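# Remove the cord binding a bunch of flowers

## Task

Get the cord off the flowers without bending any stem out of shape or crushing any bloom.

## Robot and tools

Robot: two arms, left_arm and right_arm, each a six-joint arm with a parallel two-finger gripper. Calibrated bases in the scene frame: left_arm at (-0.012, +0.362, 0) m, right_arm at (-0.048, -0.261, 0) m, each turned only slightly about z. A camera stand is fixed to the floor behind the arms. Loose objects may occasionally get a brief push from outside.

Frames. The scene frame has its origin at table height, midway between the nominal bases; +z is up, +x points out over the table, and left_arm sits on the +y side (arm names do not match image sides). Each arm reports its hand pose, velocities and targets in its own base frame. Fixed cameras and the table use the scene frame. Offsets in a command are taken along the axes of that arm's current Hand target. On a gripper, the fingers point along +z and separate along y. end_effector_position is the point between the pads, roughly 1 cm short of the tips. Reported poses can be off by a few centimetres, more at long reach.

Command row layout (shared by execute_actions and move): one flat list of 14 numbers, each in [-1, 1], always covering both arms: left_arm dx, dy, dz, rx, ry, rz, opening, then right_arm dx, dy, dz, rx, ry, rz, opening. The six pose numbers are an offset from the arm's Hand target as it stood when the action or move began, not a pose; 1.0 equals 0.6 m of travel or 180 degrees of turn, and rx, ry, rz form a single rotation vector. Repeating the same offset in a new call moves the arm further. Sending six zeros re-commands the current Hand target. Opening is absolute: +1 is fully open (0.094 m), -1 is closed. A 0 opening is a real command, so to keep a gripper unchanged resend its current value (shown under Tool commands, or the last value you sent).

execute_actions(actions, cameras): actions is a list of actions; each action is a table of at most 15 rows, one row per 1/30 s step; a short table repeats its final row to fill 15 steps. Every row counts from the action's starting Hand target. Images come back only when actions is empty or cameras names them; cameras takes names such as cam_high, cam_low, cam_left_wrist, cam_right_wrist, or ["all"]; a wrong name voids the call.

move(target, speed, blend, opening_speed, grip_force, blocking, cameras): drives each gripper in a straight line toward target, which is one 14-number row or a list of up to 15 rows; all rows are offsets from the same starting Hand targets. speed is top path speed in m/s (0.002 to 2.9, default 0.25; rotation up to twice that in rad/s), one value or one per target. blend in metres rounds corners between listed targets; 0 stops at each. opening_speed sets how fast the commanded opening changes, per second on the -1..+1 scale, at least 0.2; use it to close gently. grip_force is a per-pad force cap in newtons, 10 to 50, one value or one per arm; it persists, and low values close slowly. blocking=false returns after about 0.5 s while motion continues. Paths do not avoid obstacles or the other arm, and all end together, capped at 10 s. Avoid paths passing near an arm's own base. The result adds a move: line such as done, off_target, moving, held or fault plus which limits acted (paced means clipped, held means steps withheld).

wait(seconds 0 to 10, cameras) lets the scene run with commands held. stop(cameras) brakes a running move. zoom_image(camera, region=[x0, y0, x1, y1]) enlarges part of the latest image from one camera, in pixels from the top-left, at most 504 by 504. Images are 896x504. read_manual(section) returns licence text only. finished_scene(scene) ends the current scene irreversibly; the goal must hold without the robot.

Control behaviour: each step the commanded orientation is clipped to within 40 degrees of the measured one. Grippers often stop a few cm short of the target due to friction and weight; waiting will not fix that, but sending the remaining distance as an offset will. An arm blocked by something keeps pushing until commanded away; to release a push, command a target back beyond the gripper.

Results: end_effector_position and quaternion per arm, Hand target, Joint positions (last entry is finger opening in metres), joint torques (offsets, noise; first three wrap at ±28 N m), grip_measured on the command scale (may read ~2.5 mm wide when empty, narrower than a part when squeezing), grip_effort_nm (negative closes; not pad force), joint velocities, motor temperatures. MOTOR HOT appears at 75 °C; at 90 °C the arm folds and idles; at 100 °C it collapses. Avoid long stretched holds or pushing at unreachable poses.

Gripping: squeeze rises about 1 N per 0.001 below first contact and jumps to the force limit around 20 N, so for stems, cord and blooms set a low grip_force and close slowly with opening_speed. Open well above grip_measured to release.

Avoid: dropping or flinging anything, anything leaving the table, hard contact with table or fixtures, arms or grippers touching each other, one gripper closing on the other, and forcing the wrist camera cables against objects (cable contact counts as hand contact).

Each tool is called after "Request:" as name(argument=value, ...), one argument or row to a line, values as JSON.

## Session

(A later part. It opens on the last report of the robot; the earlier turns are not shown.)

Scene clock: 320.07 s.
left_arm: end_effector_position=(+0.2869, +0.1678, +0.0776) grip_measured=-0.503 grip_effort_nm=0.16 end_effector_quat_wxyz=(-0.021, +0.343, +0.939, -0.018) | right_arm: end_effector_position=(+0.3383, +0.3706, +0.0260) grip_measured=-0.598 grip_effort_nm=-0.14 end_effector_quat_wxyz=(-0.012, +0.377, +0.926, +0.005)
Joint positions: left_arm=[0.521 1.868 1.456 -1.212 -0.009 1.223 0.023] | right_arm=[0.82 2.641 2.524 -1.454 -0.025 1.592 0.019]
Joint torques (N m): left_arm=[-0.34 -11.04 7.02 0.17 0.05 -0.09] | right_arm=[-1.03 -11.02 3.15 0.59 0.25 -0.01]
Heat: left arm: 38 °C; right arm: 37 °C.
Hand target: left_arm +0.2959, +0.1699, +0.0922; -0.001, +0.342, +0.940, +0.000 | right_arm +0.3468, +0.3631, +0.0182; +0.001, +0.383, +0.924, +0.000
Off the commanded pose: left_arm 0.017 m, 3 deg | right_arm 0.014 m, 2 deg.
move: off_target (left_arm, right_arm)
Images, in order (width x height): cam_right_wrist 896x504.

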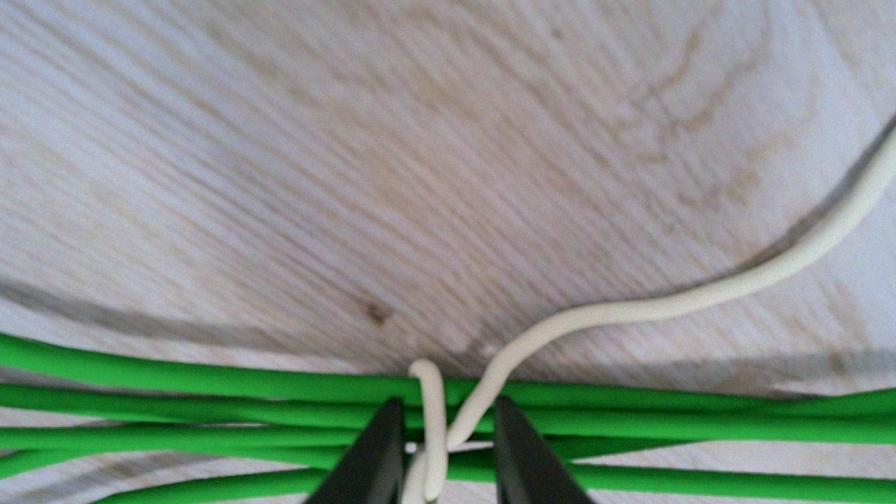

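Request:
move(
  target=[
    [0,0,0,0,0,0,-0.5,0,0,-0.018,0,0,0,-0.72],
    [0,0,0,0,0,0,-0.5,-0.013,0.01,-0.016,0,0,0,-0.72],
  ],
  speed=0.06,
  cameras=["cam_right_wrist"],
)

Scene clock: 327.37 s.
left_arm: end_effector_position=(+0.2869, +0.1678, +0.0776) grip_measured=-0.503 grip_effort_nm=0.16 end_effector_quat_wxyz=(-0.021, +0.343, +0.939, -0.018) | right_arm: end_effector_position=(+0.3563, +0.3658, +0.0308) grip_measured=-0.717 grip_effort_nm=-0.15 end_effector_quat_wxyz=(-0.004, +0.387, +0.922, +0.014)
Joint positions: left_arm=[0.521 1.868 1.456 -1.212 -0.009 1.223 0.023] | right_arm=[0.79 2.69 2.639 -1.497 -0.017 1.585 0.013]
Joint torques (N m): left_arm=[-0.31 -11.03 7.01 0.16 0.05 -0.1] | right_arm=[0.25 -10.02 7.08 0.17 0.19 -0.11]
Heat: left arm: 38 °C; right arm: 38 °C.
Hand target: left_arm +0.2959, +0.1699, +0.0922; -0.001, +0.342, +0.940, +0.000 | right_arm +0.3565, +0.3619, +0.0280; +0.001, +0.383, +0.924, +0.000
Off the commanded pose: left_arm 0.017 m, 3 deg | right_arm 0.005 m, 2 deg.
move: off_target (left_arm)
Images, in order (width x height): cam_right_wrist 896x504.

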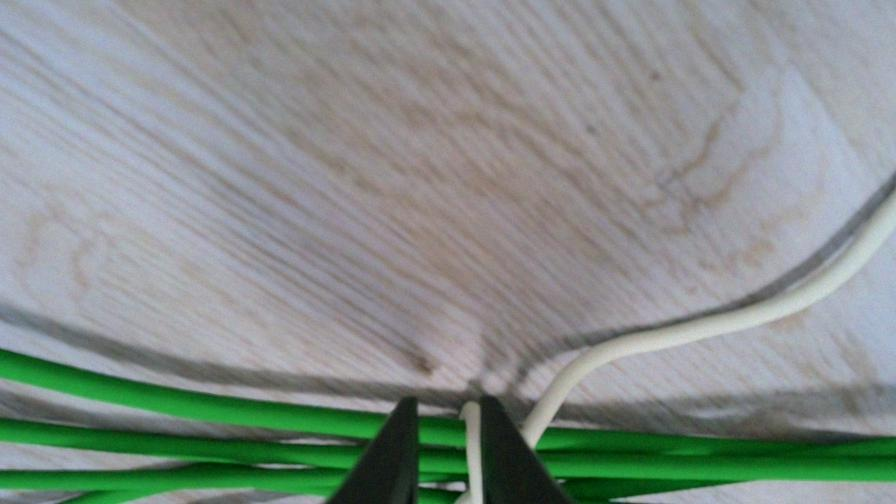

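Request:
move(
  target=[0,0,0,0,0,0,-0.5,0.01,-0.007,0.009,0,0,0,-0.72],
  speed=0.04,
  cameras=["cam_right_wrist"],
)

Scene clock: 334.67 s.
left_arm: end_effector_position=(+0.2869, +0.1678, +0.0776) grip_measured=-0.503 grip_effort_nm=0.16 end_effector_quat_wxyz=(-0.021, +0.343, +0.939, -0.018) | right_arm: end_effector_position=(+0.3475, +0.3594, +0.0169) grip_measured=-0.717 grip_effort_nm=-0.14 end_effector_quat_wxyz=(-0.011, +0.384, +0.923, -0.011)
Joint positions: left_arm=[0.521 1.868 1.456 -1.212 -0.009 1.223 0.023] | right_arm=[0.796 2.686 2.576 -1.489 -0.011 1.585 0.013]
Joint torques (N m): left_arm=[-0.34 -11.04 7.05 0.16 0.05 -0.09] | right_arm=[0.61 -12.86 3.7 0.48 0.11 0.03]
Heat: left arm: 38 °C; right arm: 38 °C.
Hand target: left_arm +0.2959, +0.1699, +0.0922; -0.001, +0.342, +0.940, +0.000 | right_arm +0.3495, +0.3631, +0.0225; +0.001, +0.383, +0.924, +0.000
Off the commanded pose: left_arm 0.017 m, 3 deg | right_arm 0.007 m, 2 deg.
move: off_target (left_arm)
Images, in order (width x height): cam_right_wrist 896x504.

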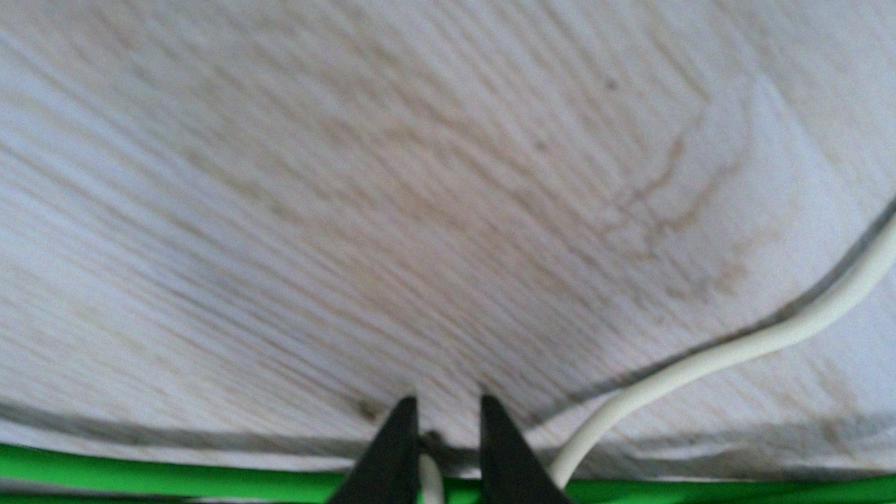

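Request:
move(
  target=[0,0,0,0,0,0,-0.5,0,0,0,0,0,0,-1],
  opening_speed=0.3,
  cameras=["cam_right_wrist","cam_high"],
)

Scene clock: 342.37 s.
left_arm: end_effector_position=(+0.2869, +0.1678, +0.0776) grip_measured=-0.503 grip_effort_nm=0.16 end_effector_quat_wxyz=(-0.021, +0.343, +0.939, -0.018) | right_arm: end_effector_position=(+0.3511, +0.3630, +0.0168) grip_measured=-0.977 grip_effort_nm=-0.98 end_effector_quat_wxyz=(-0.007, +0.384, +0.923, -0.002)
Joint positions: left_arm=[0.521 1.868 1.456 -1.212 -0.009 1.223 0.023] | right_arm=[0.796 2.686 2.576 -1.469 -0.011 1.585 0.001]
Joint torques (N m): left_arm=[-0.35 -11.06 7.02 0.16 0.05 -0.1] | right_arm=[0.57 -12.98 3.63 0.38 0.11 0.03]
Motor temperatures (°C): left_arm=[26 33 38 28 25 25 25] | right_arm=[25 40 33 23 28 26 28]
Heat: left arm: 38 °C; right arm: 40 °C.
Hand target: left_arm +0.2959, +0.1699, +0.0922; -0.001, +0.342, +0.940, +0.000 | right_arm +0.3495, +0.3631, +0.0225; +0.001, +0.383, +0.924, +0.000
Off the commanded pose: left_arm 0.017 m, 3 deg | right_arm 0.006 m, 1 deg.
move: off_target (left_arm)
Images, in order (width x height): cam_high 896x504, cam_right_wrist 896x504.

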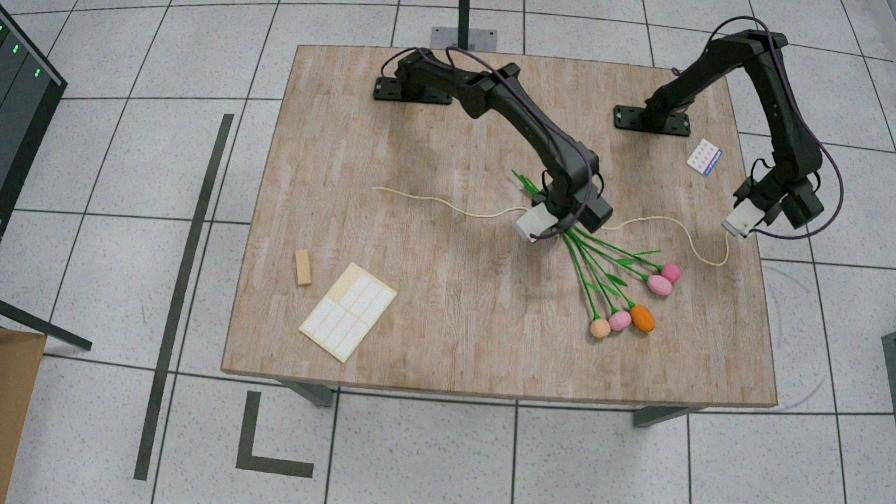

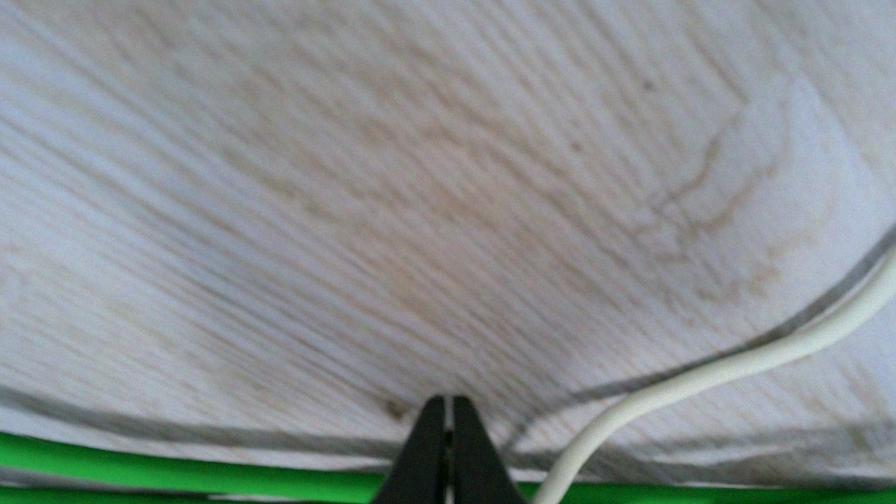

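Request:
move(
  target=[0,0,0,0,0,0,-0.5,0,0,-0.05,0,0,0,-1],
  speed=0.06,
  cameras=["cam_right_wrist"],
)

Scene clock: 346.60 s.
left_arm: end_effector_position=(+0.2869, +0.1678, +0.0776) grip_measured=-0.503 grip_effort_nm=0.16 end_effector_quat_wxyz=(-0.021, +0.343, +0.939, -0.018) | right_arm: end_effector_position=(+0.3501, +0.3636, +0.0355) grip_measured=-0.982 grip_effort_nm=-1.00 end_effector_quat_wxyz=(-0.004, +0.383, +0.924, +0.004)
Joint positions: left_arm=[0.521 1.868 1.456 -1.212 -0.009 1.223 0.023] | right_arm=[0.798 2.686 2.651 -1.532 -0.011 1.585 0.001]
Joint velocities: left_arm=[-0.012 -0.002 0.017 -0.037 0.139 -0.154 0] | right_arm=[within noise]
Joint torques (N m): left_arm=[-0.34 -11.06 7.02 0.16 0.04 -0.09] | right_arm=[0.49 -13.31 6.42 0.09 0.11 0]
Heat: left arm: 38 °C; right arm: 40 °C.
Hand target: left_arm +0.2959, +0.1699, +0.0922; -0.001, +0.342, +0.940, +0.000 | right_arm +0.3494, +0.3631, +0.0525; +0.001, +0.383, +0.924, +0.000
Off the commanded pose: left_arm 0.017 m, 3 deg | right_arm 0.017 m, 1 deg.
joint sent to its limit (right arm) — joint 4 (wrist pitch), lower limit. The joint targets still meet the commanded pose.
move: off_target (left_arm, right_arm)
Images, in order (width x height): cam_right_wrist 896x504.

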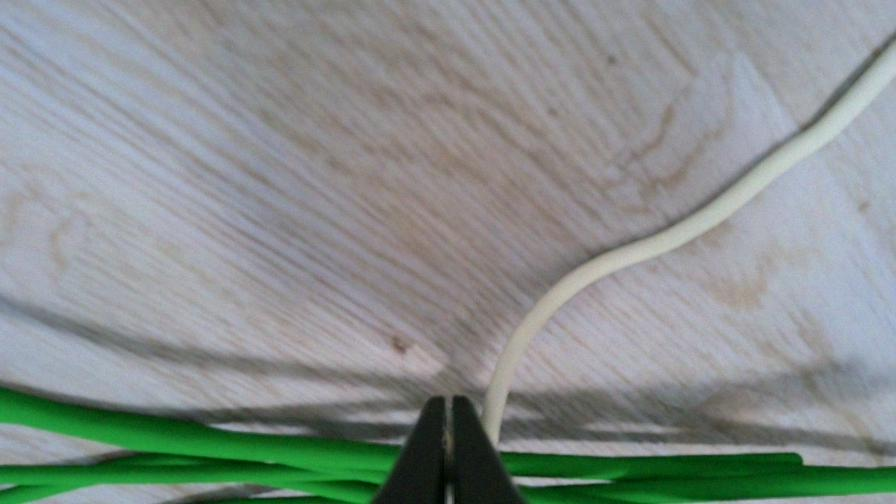

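Request:
move(
  target=[0,0,0,0,0,0,-0.5,0,0,-0.06,0,0,0,-1],
  speed=0.06,
  cameras=["all"],
)

Request:
zoom_image(
  camera="cam_low",
  region=[300, 220, 520, 350],
)

Scene clock: 350.93 s.
left_arm: end_effector_position=(+0.2869, +0.1678, +0.0776) grip_measured=-0.503 grip_effort_nm=0.16 end_effector_quat_wxyz=(-0.021, +0.343, +0.939, -0.018) | right_arm: end_effector_position=(+0.3528, +0.3663, +0.0687) grip_measured=-0.982 grip_effort_nm=-1.00 end_effector_quat_wxyz=(+0.008, +0.383, +0.923, +0.034)
Joint positions: left_arm=[0.521 1.868 1.456 -1.212 -0.009 1.223 0.023] | right_arm=[0.798 2.618 2.651 -1.535 -0.011 1.585 0.001]
Joint torques (N m): left_arm=[-0.31 -11.06 7.01 0.17 0.05 -0.09] | right_arm=[0.43 -14.17 4.81 0.26 0.09 0.04]
Heat: left arm: 38 °C; right arm: 41 °C.
Hand target: left_arm +0.2959, +0.1699, +0.0922; -0.001, +0.342, +0.940, +0.000 | right_arm +0.3493, +0.3632, +0.0884; +0.001, +0.383, +0.924, +0.000
Off the commanded pose: left_arm 0.017 m, 3 deg | right_arm 0.020 m, 4 deg.
joint sent to its limit (right arm) — joint 4 (wrist pitch), lower limit. The joint targets are off in orientation, not in position.
move: off_target (left_arm, right_arm)

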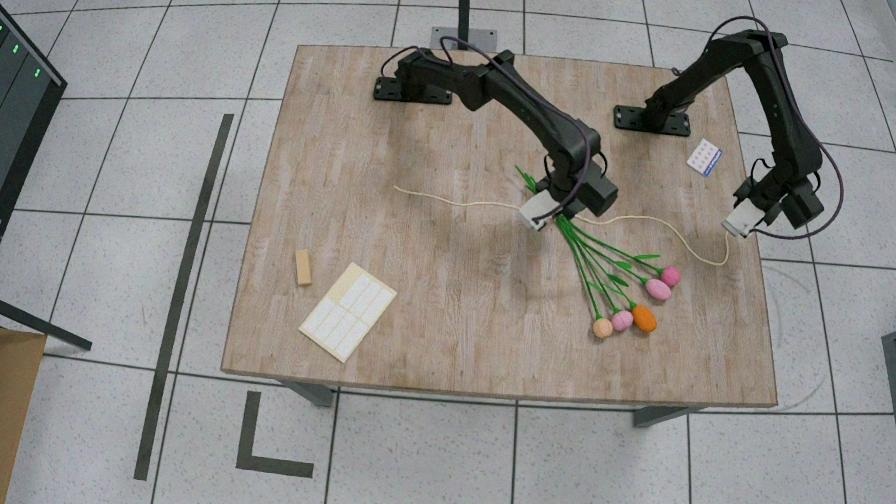

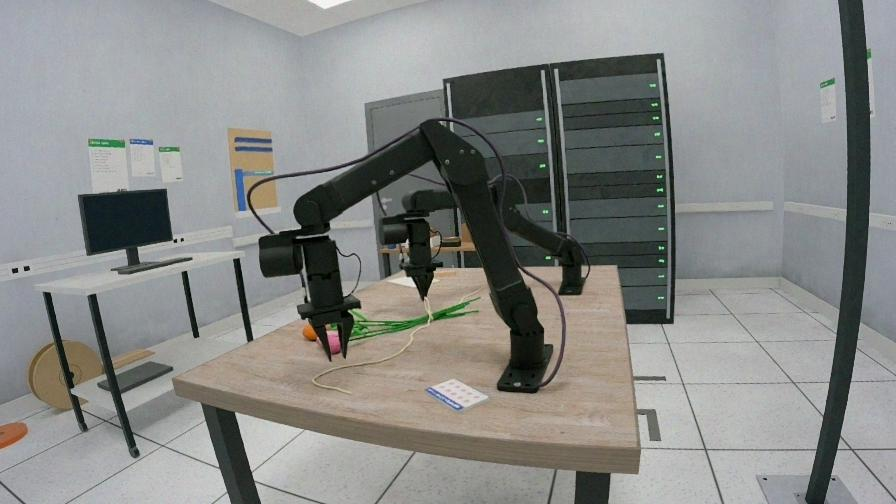

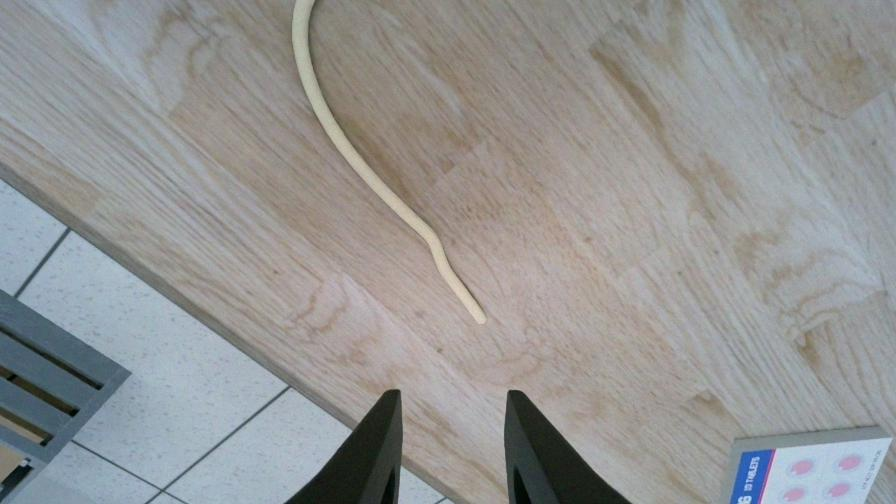

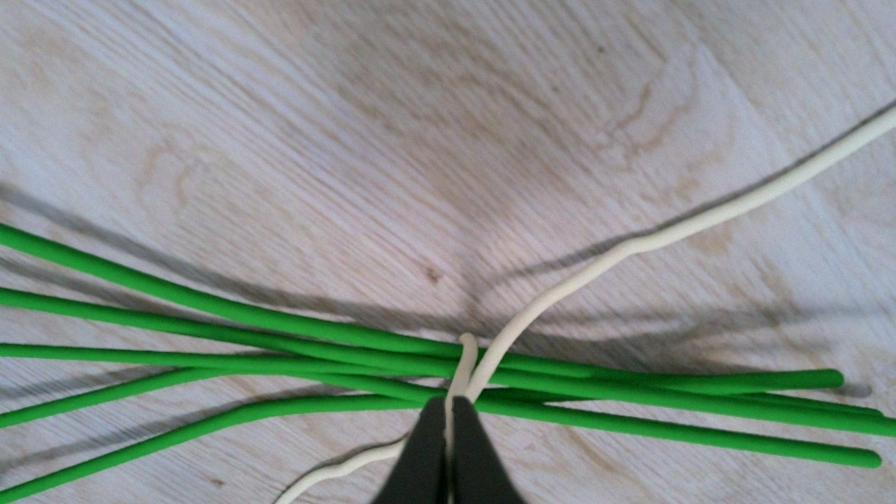

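Scaled by 2.291 from the camera's 896x504 image, which has a finer 1280x720 frame.

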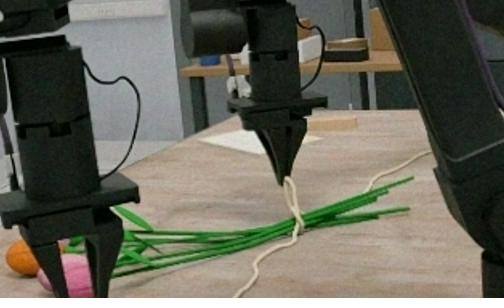

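Request:
move(
  target=[0,0,0,0,0,0,-0.5,0,0,-0.12,0,0,0,-1],
  speed=0.06,
  cameras=["cam_right_wrist","cam_high","cam_low"],
)

Request:
zoom_image(
  camera="cam_low",
  region=[300, 220, 520, 350],
)

Scene clock: 357.80 s.
left_arm: end_effector_position=(+0.2869, +0.1678, +0.0776) grip_measured=-0.503 grip_effort_nm=0.16 end_effector_quat_wxyz=(-0.021, +0.343, +0.939, -0.018) | right_arm: end_effector_position=(+0.3539, +0.3675, +0.1393) grip_measured=-0.982 grip_effort_nm=-1.00 end_effector_quat_wxyz=(+0.034, +0.380, +0.919, +0.100)
Joint positions: left_arm=[0.521 1.868 1.456 -1.212 -0.009 1.223 0.023] | right_arm=[0.798 2.474 2.651 -1.537 -0.011 1.585 0.001]
Joint torques (N m): left_arm=[-0.32 -11.07 7.02 0.16 0.05 -0.09] | right_arm=[0.42 -13.79 4.98 0.53 0.11 0.03]
Heat: left arm: 38 °C; right arm: 43 °C.
Hand target: left_arm +0.2959, +0.1699, +0.0922; -0.001, +0.342, +0.940, +0.000 | right_arm +0.3493, +0.3633, +0.1605; +0.001, +0.383, +0.924, +0.000
Off the commanded pose: left_arm 0.017 m, 3 deg | right_arm 0.022 m, 12 deg.
joint sent to its limit (right arm) — joint 4 (wrist pitch), lower limit. The joint targets are off in orientation, not in position.
move: off_target (left_arm, right_arm)
Images, in order (width x height): cam_high 896x504, cam_low 896x504, cam_right_wrist 896x504.

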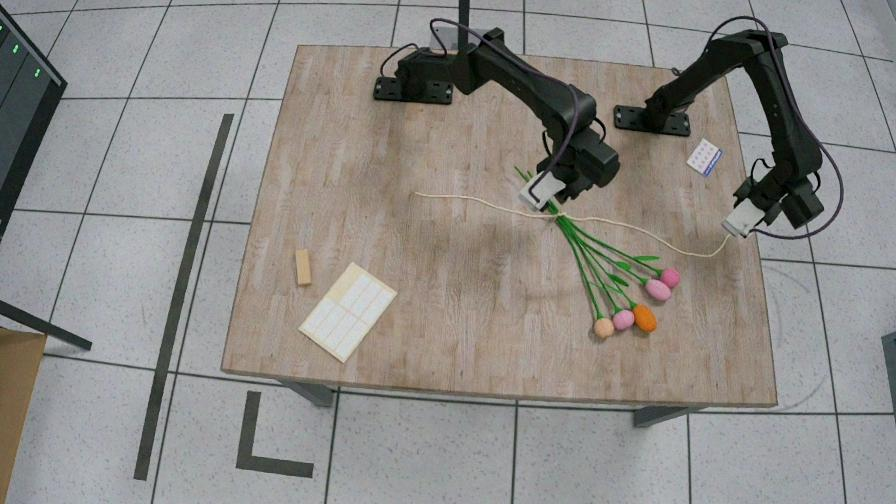

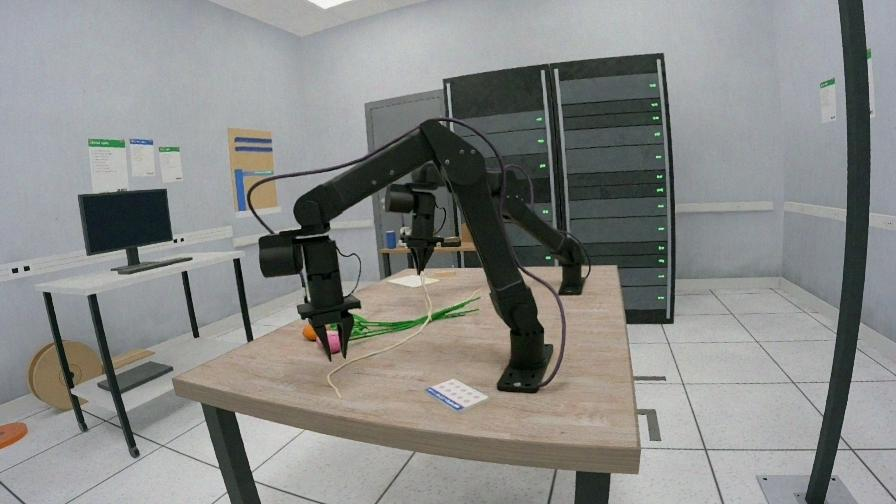

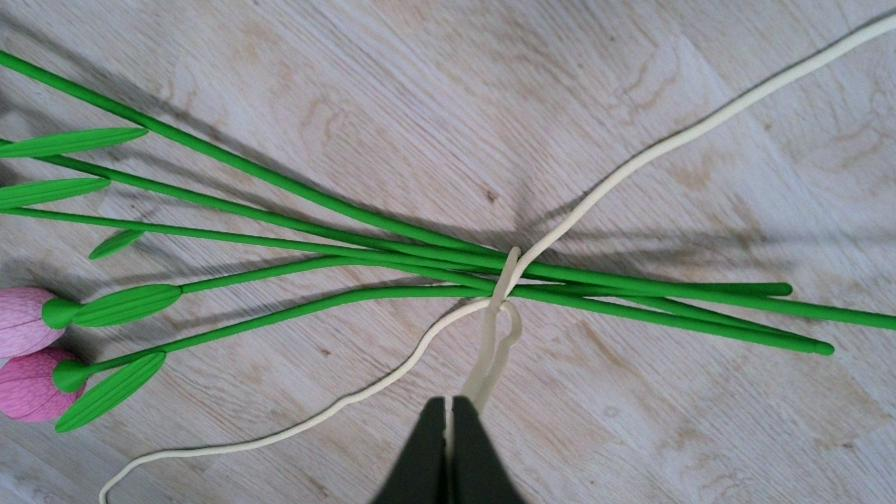

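Scaled by 2.291 from the camera's 896x504 image, which has a finer 1280x720 frame.

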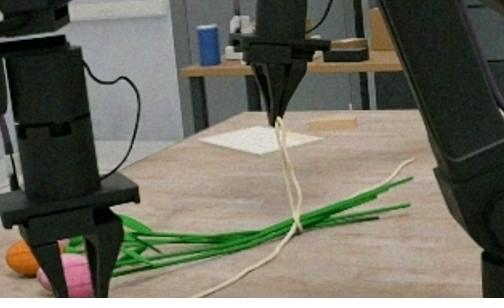

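Request:
move(
  target=[0,0,0,0,0,0,-0.5,0,0,-0.333,0,0,0,-1],
  speed=0.08,
  cameras=["cam_right_wrist","cam_high","cam_low"],
)

Request:
zoom_image(
  camera="cam_low",
  region=[300, 200, 520, 350],
)

Scene clock: 370.37 s.
left_arm: end_effector_position=(+0.2869, +0.1678, +0.0776) grip_measured=-0.503 grip_effort_nm=0.15 end_effector_quat_wxyz=(-0.021, +0.343, +0.939, -0.018) | right_arm: end_effector_position=(+0.3508, +0.3643, +0.3313) grip_measured=-0.982 grip_effort_nm=-1.00 end_effector_quat_wxyz=(+0.124, +0.357, +0.867, +0.325)
Joint positions: left_arm=[0.521 1.868 1.456 -1.212 -0.009 1.223 0.023] | right_arm=[0.798 2.219 2.846 -1.488 -0.011 1.585 0.001]
Joint torques (N m): left_arm=[-0.31 -11.04 7.02 0.16 0.05 -0.09] | right_arm=[0.36 -10.93 5.9 1.72 0.06 0.01]
Heat: left arm: 38 °C; right arm: 42 °C.
Hand target: left_arm +0.2959, +0.1699, +0.0922; -0.001, +0.342, +0.940, +0.000 | right_arm +0.3490, +0.3635, +0.3603; +0.003, +0.383, +0.924, +0.005
Off the commanded pose: left_arm 0.017 m, 3 deg | right_arm 0.029 m, 41 deg; orientation clipped.
elbow stopped short (right arm): the move would have taken joint 3 (elbow) straighter than the controller allows.
move: off_target (left_arm, right_arm); limits=paced
Images, in order (width x height): cam_high 896x504, cam_low 896x504, cam_right_wrist 896x504.

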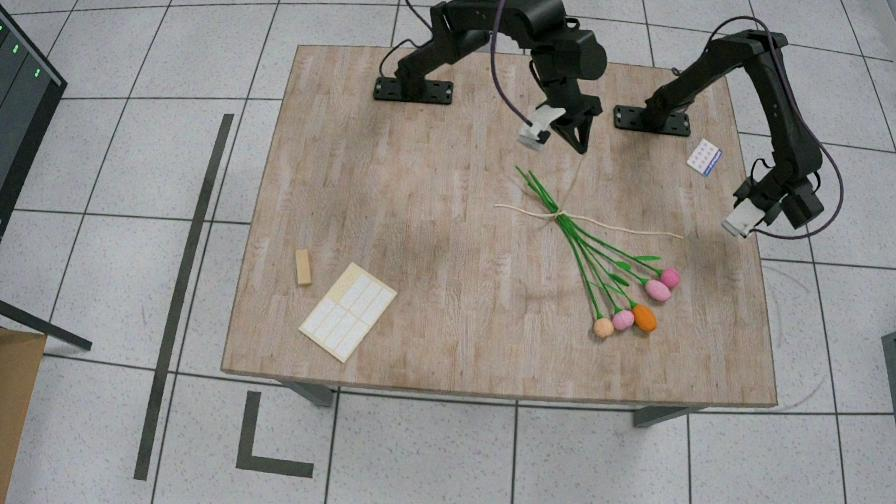

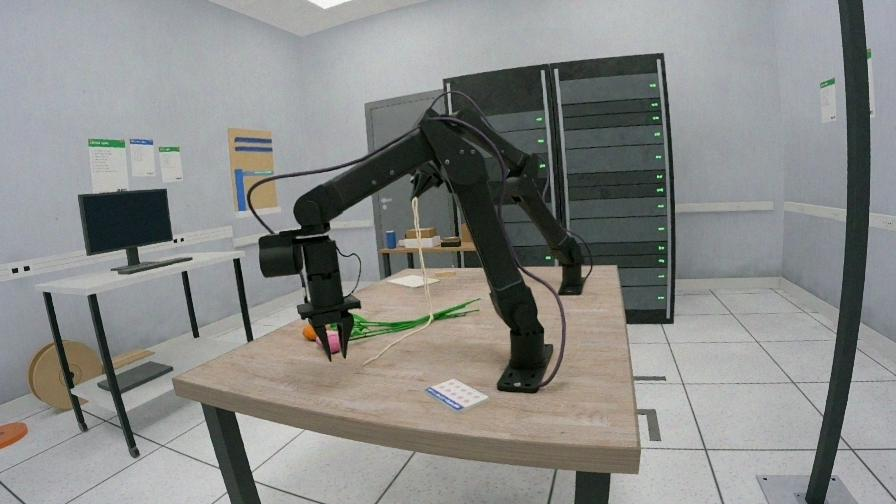

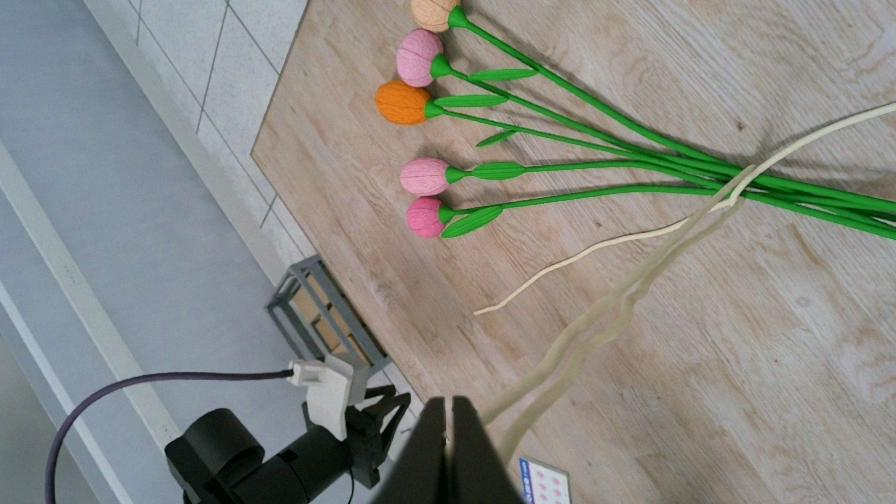

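Scaled by 2.291 from the camera's 896x504 image, which has a finer 1280x720 frame.

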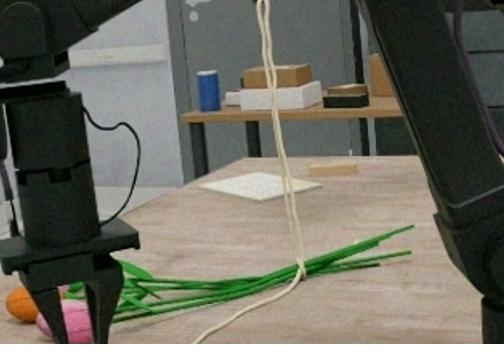

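Request:
move(
  target=[0,0,0,0,0,0,-0.5,0.148,-0.273,-0.1,-0.227,0,0,-1],
  speed=0.1,
  cameras=["cam_right_wrist","cam_high","cam_low"],
)

Request:
zoom_image(
  camera="cam_low",
  region=[300, 200, 520, 350],
)

Scene clock: 389.77 s.
left_arm: end_effector_position=(+0.2869, +0.1678, +0.0776) grip_measured=-0.503 grip_effort_nm=0.16 end_effector_quat_wxyz=(-0.021, +0.343, +0.939, -0.018) | right_arm: end_effector_position=(+0.1703, +0.3191, +0.4151) grip_measured=-0.982 grip_effort_nm=-1.00 end_effector_quat_wxyz=(+0.132, +0.342, +0.855, +0.368)
Joint positions: left_arm=[0.521 1.868 1.456 -1.212 -0.009 1.223 0.023] | right_arm=[1.204 1.68 2.422 -1.544 0.255 1.861 0.001]
Joint torques (N m): left_arm=[-0.32 -11.04 7.02 0.16 0.05 -0.09] | right_arm=[0.38 -5.26 3.4 1.45 0.31 0.05]
Heat: left arm: 38 °C; right arm: 41 °C.
Hand target: left_arm +0.2959, +0.1699, +0.0922; -0.001, +0.342, +0.940, +0.000 | right_arm +0.1697, +0.3103, +0.4182; +0.136, +0.358, +0.864, +0.327
Off the commanded pose: left_arm 0.017 m, 3 deg | right_arm 0.009 m, 5 deg.
joint sent to its limit (right arm) — joint 4 (wrist pitch), lower limit. The joint targets are off in orientation, not in position.
move: off_target (left_arm, right_arm)
Images, in order (width x height): cam_high 896x504, cam_low 896x504, cam_right_wrist 896x504.

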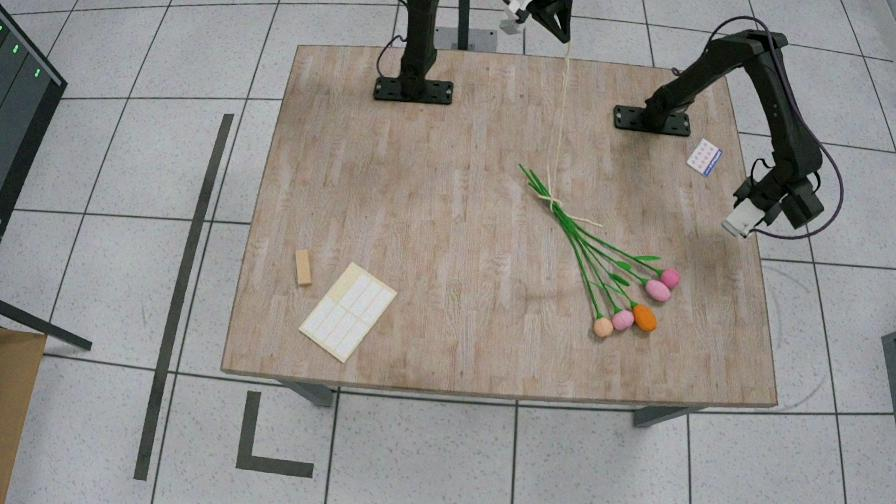

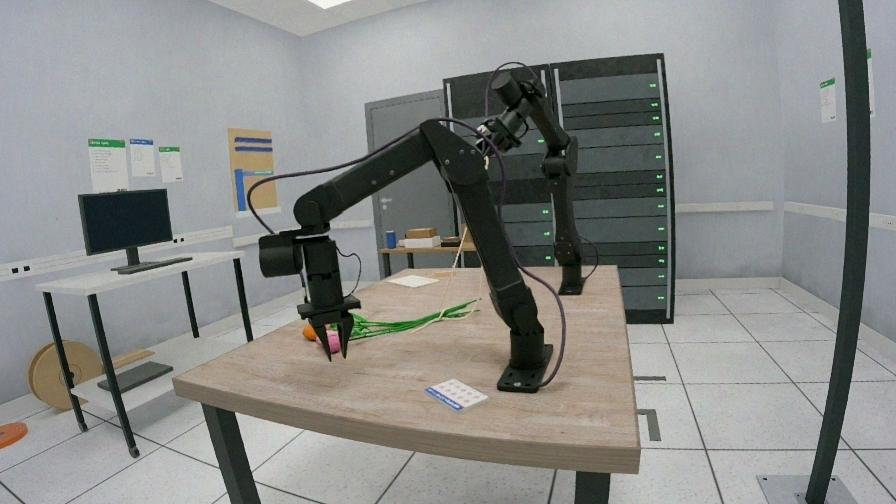

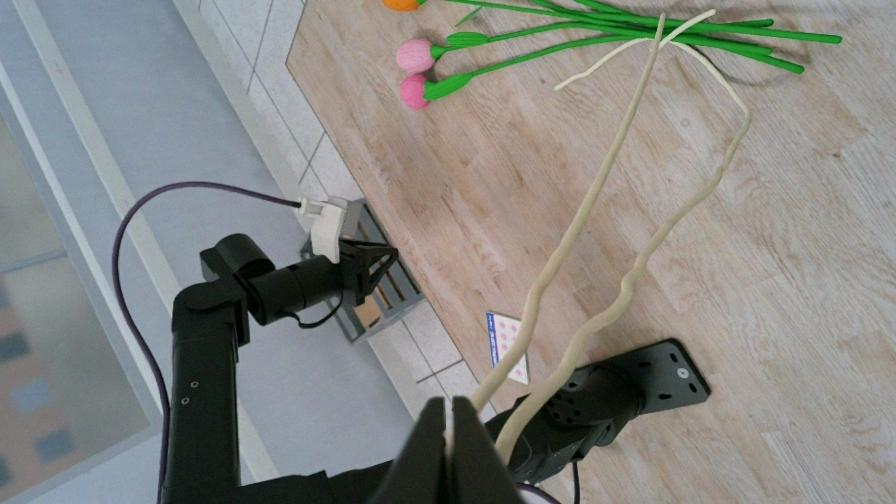

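Scaled by 2.291 from the camera's 896x504 image, which has a finer 1280x720 frame.

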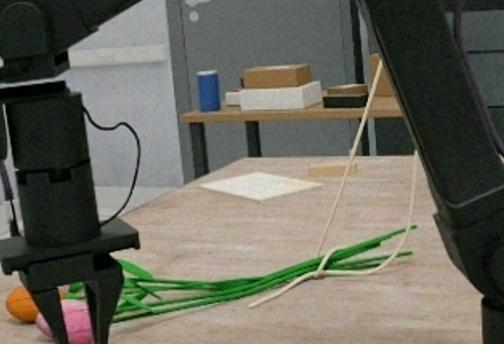

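Request:
move(
  target=[0,0,0,0,0,0,-0.5,-0.106,-0.024,-0.204,0,0,0,-1],
  speed=0.1,
  cameras=["cam_right_wrist","cam_high","cam_low"],
)

Request:
zoom_image(
  camera="cam_high",
  region=[470, 120, 650, 250],
)

Scene clock: 403.03 s.
left_arm: end_effector_position=(+0.2869, +0.1678, +0.0776) grip_measured=-0.503 grip_effort_nm=0.16 end_effector_quat_wxyz=(-0.021, +0.343, +0.939, -0.018) | right_arm: end_effector_position=(+0.1511, +0.2041, +0.4993) grip_measured=-0.982 grip_effort_nm=-1.00 end_effector_quat_wxyz=(+0.170, +0.324, +0.794, +0.485)
Joint positions: left_arm=[0.521 1.868 1.456 -1.212 -0.009 1.223 0.023] | right_arm=[1.067 1.354 2.396 -1.544 0.194 1.727 0.001]
Joint torques (N m): left_arm=[-0.34 -11.06 6.99 0.16 0.05 -0.09] | right_arm=[-0.36 -0.44 3.49 1.72 0.01 -0.12]
Heat: left arm: 38 °C; right arm: 38 °C.
Hand target: left_arm +0.2959, +0.1699, +0.0922; -0.001, +0.342, +0.940, +0.000 | right_arm +0.1496, +0.2004, +0.5004; +0.136, +0.358, +0.864, +0.327
Off the commanded pose: left_arm 0.017 m, 3 deg | right_arm 0.004 m, 21 deg.
joint sent to its limit (right arm) — joint 4 (wrist pitch), lower limit. The joint targets are off in orientation, not in position.
move: off_target (left_arm, right_arm)
Images, in order (width x height): cam_high 896x504, cam_low 896x504, cam_right_wrist 896x504.

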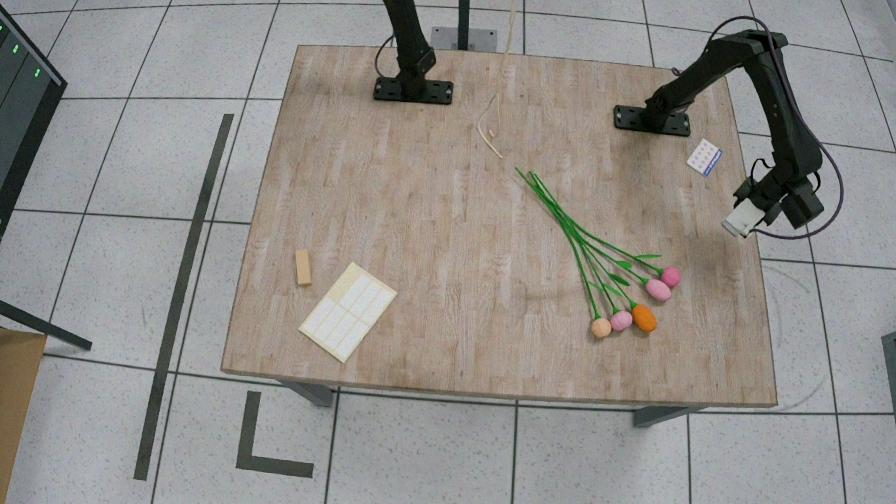

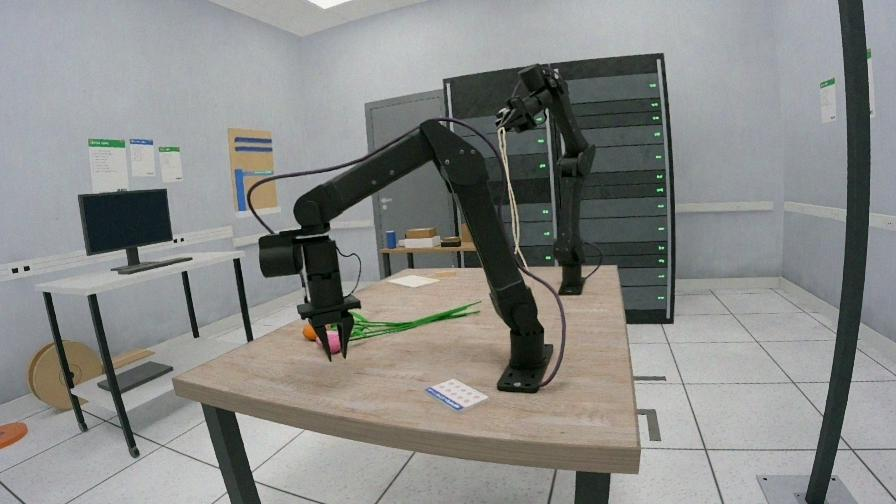

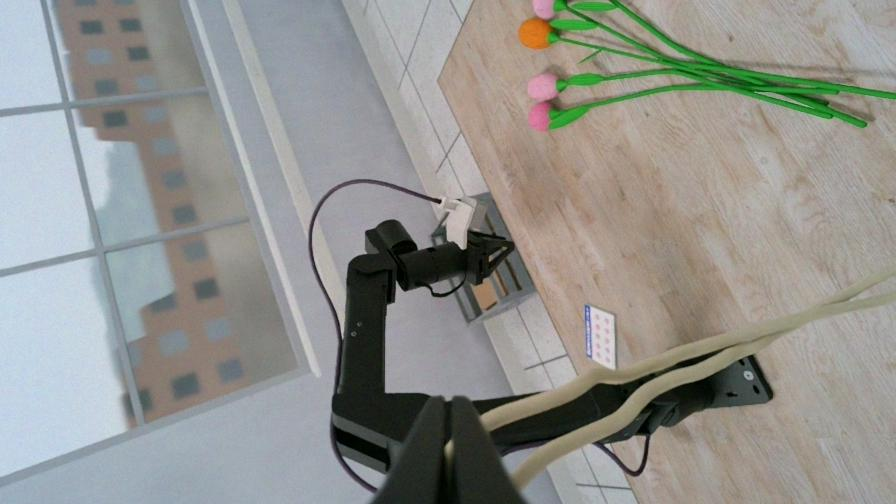

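Scaled by 2.800 from the camera's 896x504 image, which has a finer 1280x720 frame.

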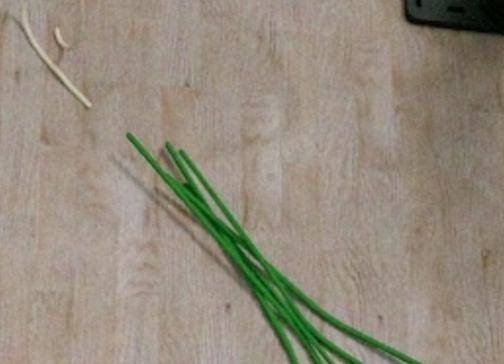

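Request:
move(
  target=[
    [0,0,0,0,0,0,-0.5,-0.53,-0.21,0.148,0.227,0,0,-1],
    [0,0,0,0,0,0,-0.5,-0.53,-0.545,0.53,0.227,0,0,-1],
    [0,0,0,0,0,0,-0.5,-0.53,-0.545,0.53,0.227,0,0,-0.4],
  ],
  speed=[0.2,0.15,0.1],
  blend=[0.05,0,0],
  cameras=["cam_right_wrist","cam_high","cam_low"],
)

Scene clock: 417.47 s.
left_arm: end_effector_position=(+0.2869, +0.1678, +0.0776) grip_measured=-0.503 grip_effort_nm=0.16 end_effector_quat_wxyz=(-0.021, +0.343, +0.939, -0.018) | right_arm: end_effector_position=(+0.3458, -0.0473, +0.0487) grip_measured=-0.403 grip_effort_nm=0.12 end_effector_quat_wxyz=(-0.007, +0.389, +0.921, +0.010)
Joint positions: left_arm=[0.521 1.868 1.456 -1.212 -0.009 1.223 0.023] | right_arm=[-0.151 1.913 1.399 -1.066 -0.024 0.648 0.028]
Joint torques (N m): left_arm=[-0.32 -11.04 7.02 0.17 0.05 -0.09] | right_arm=[0.43 -6.37 4.74 0.57 0.14 -0.11]
Heat: left arm: 38 °C; right arm: 36 °C.
Hand target: left_arm +0.2959, +0.1699, +0.0922; -0.001, +0.342, +0.940, +0.000 | right_arm +0.3506, -0.0491, +0.0460; +0.003, +0.383, +0.924, +0.005
Off the commanded pose: left_arm 0.017 m, 3 deg | right_arm 0.006 m, 2 deg.
move: off_target (left_arm)
Images, in order (width x height): cam_high 896x504, cam_low 896x504, cam_right_wrist 896x504.

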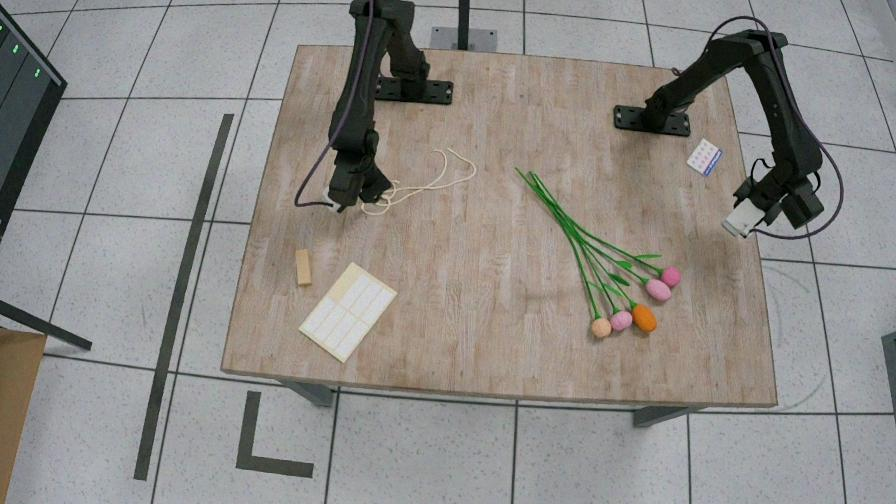

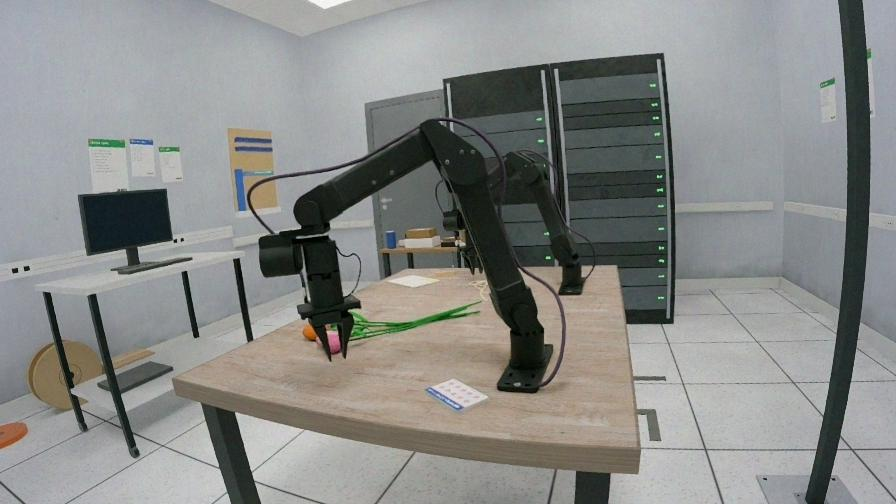

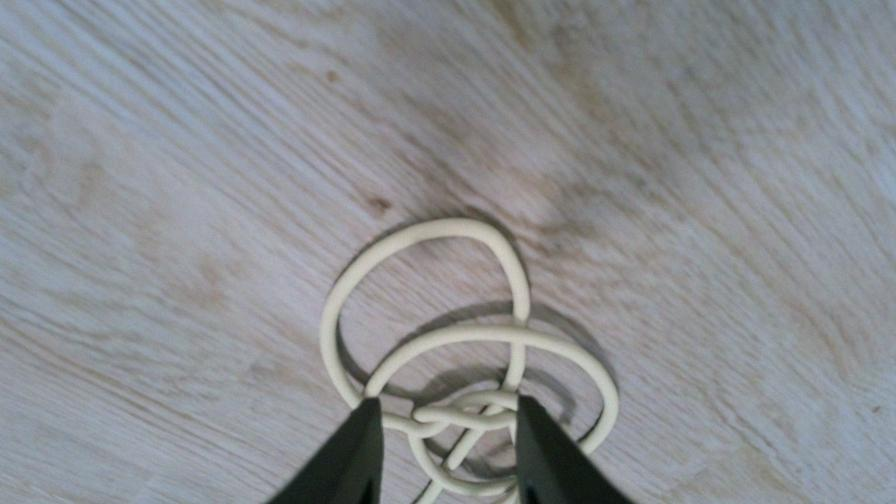

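Request:
move(
  target=[0,0,-0.1,0,0,0,-0.5,0,0,-0.12,0,0,0,0],
  speed=0.1,
  cameras=["cam_high","cam_right_wrist"],
)

Scene clock: 423.00 s.
left_arm: end_effector_position=(+0.2889, +0.1689, +0.1363) grip_measured=-0.503 grip_effort_nm=0.16 end_effector_quat_wxyz=(-0.022, +0.343, +0.939, -0.019) | right_arm: end_effector_position=(+0.3479, -0.0476, +0.1020) grip_measured=-0.003 grip_effort_nm=0.13 end_effector_quat_wxyz=(-0.016, +0.389, +0.921, +0.008)
Joint positions: left_arm=[0.521 1.868 1.689 -1.449 -0.009 1.222 0.023] | right_arm=[-0.151 1.905 1.603 -1.296 -0.024 0.648 0.047]
Joint torques (N m): left_arm=[-0.35 -11.12 7.42 0.14 0.05 -0.09] | right_arm=[0.29 -9.14 6.99 0.13 0.14 -0.11]
Heat: left arm: 38 °C; right arm: 36 °C.
Hand target: left_arm +0.2960, +0.1699, +0.1523; -0.001, +0.342, +0.940, +0.000 | right_arm +0.3500, -0.0497, +0.1180; +0.003, +0.383, +0.924, +0.005
Off the commanded pose: left_arm 0.018 m, 3 deg | right_arm 0.016 m, 2 deg.
move: off_target (left_arm, right_arm)
Images, in order (width x height): cam_high 896x504, cam_right_wrist 896x504.

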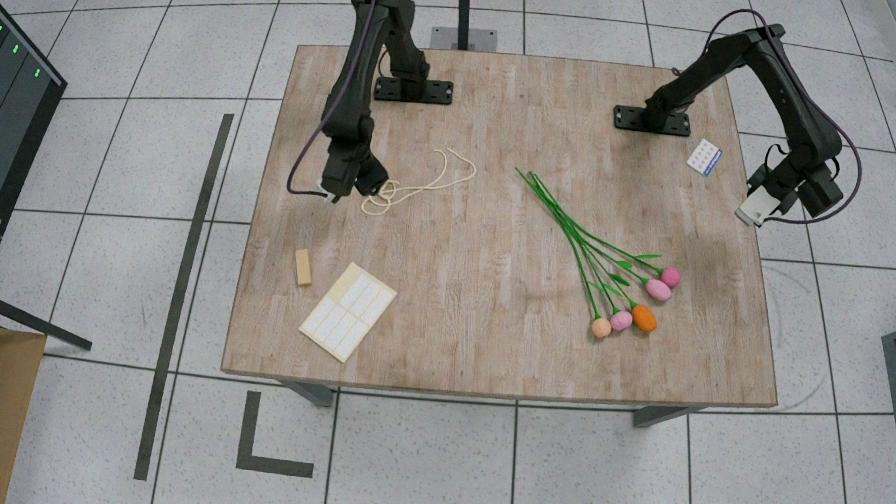

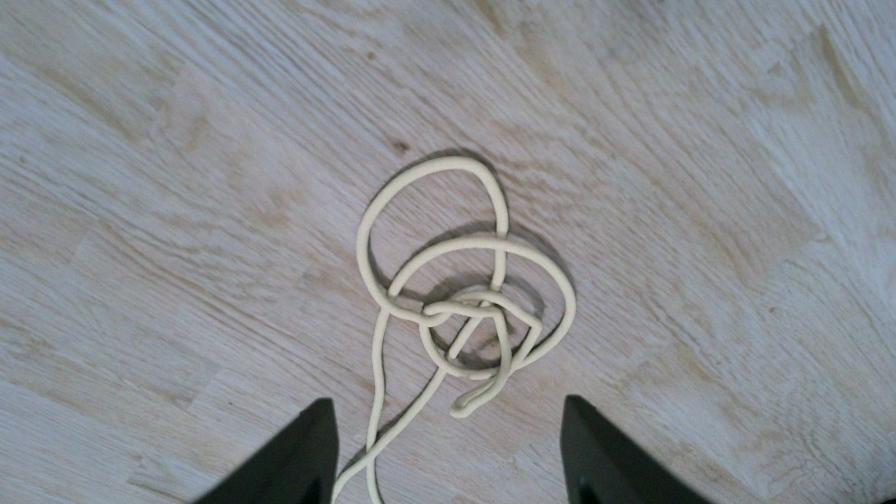

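Request:
finished_scene(
  scene=2,
)

The scene is finished: the task was done.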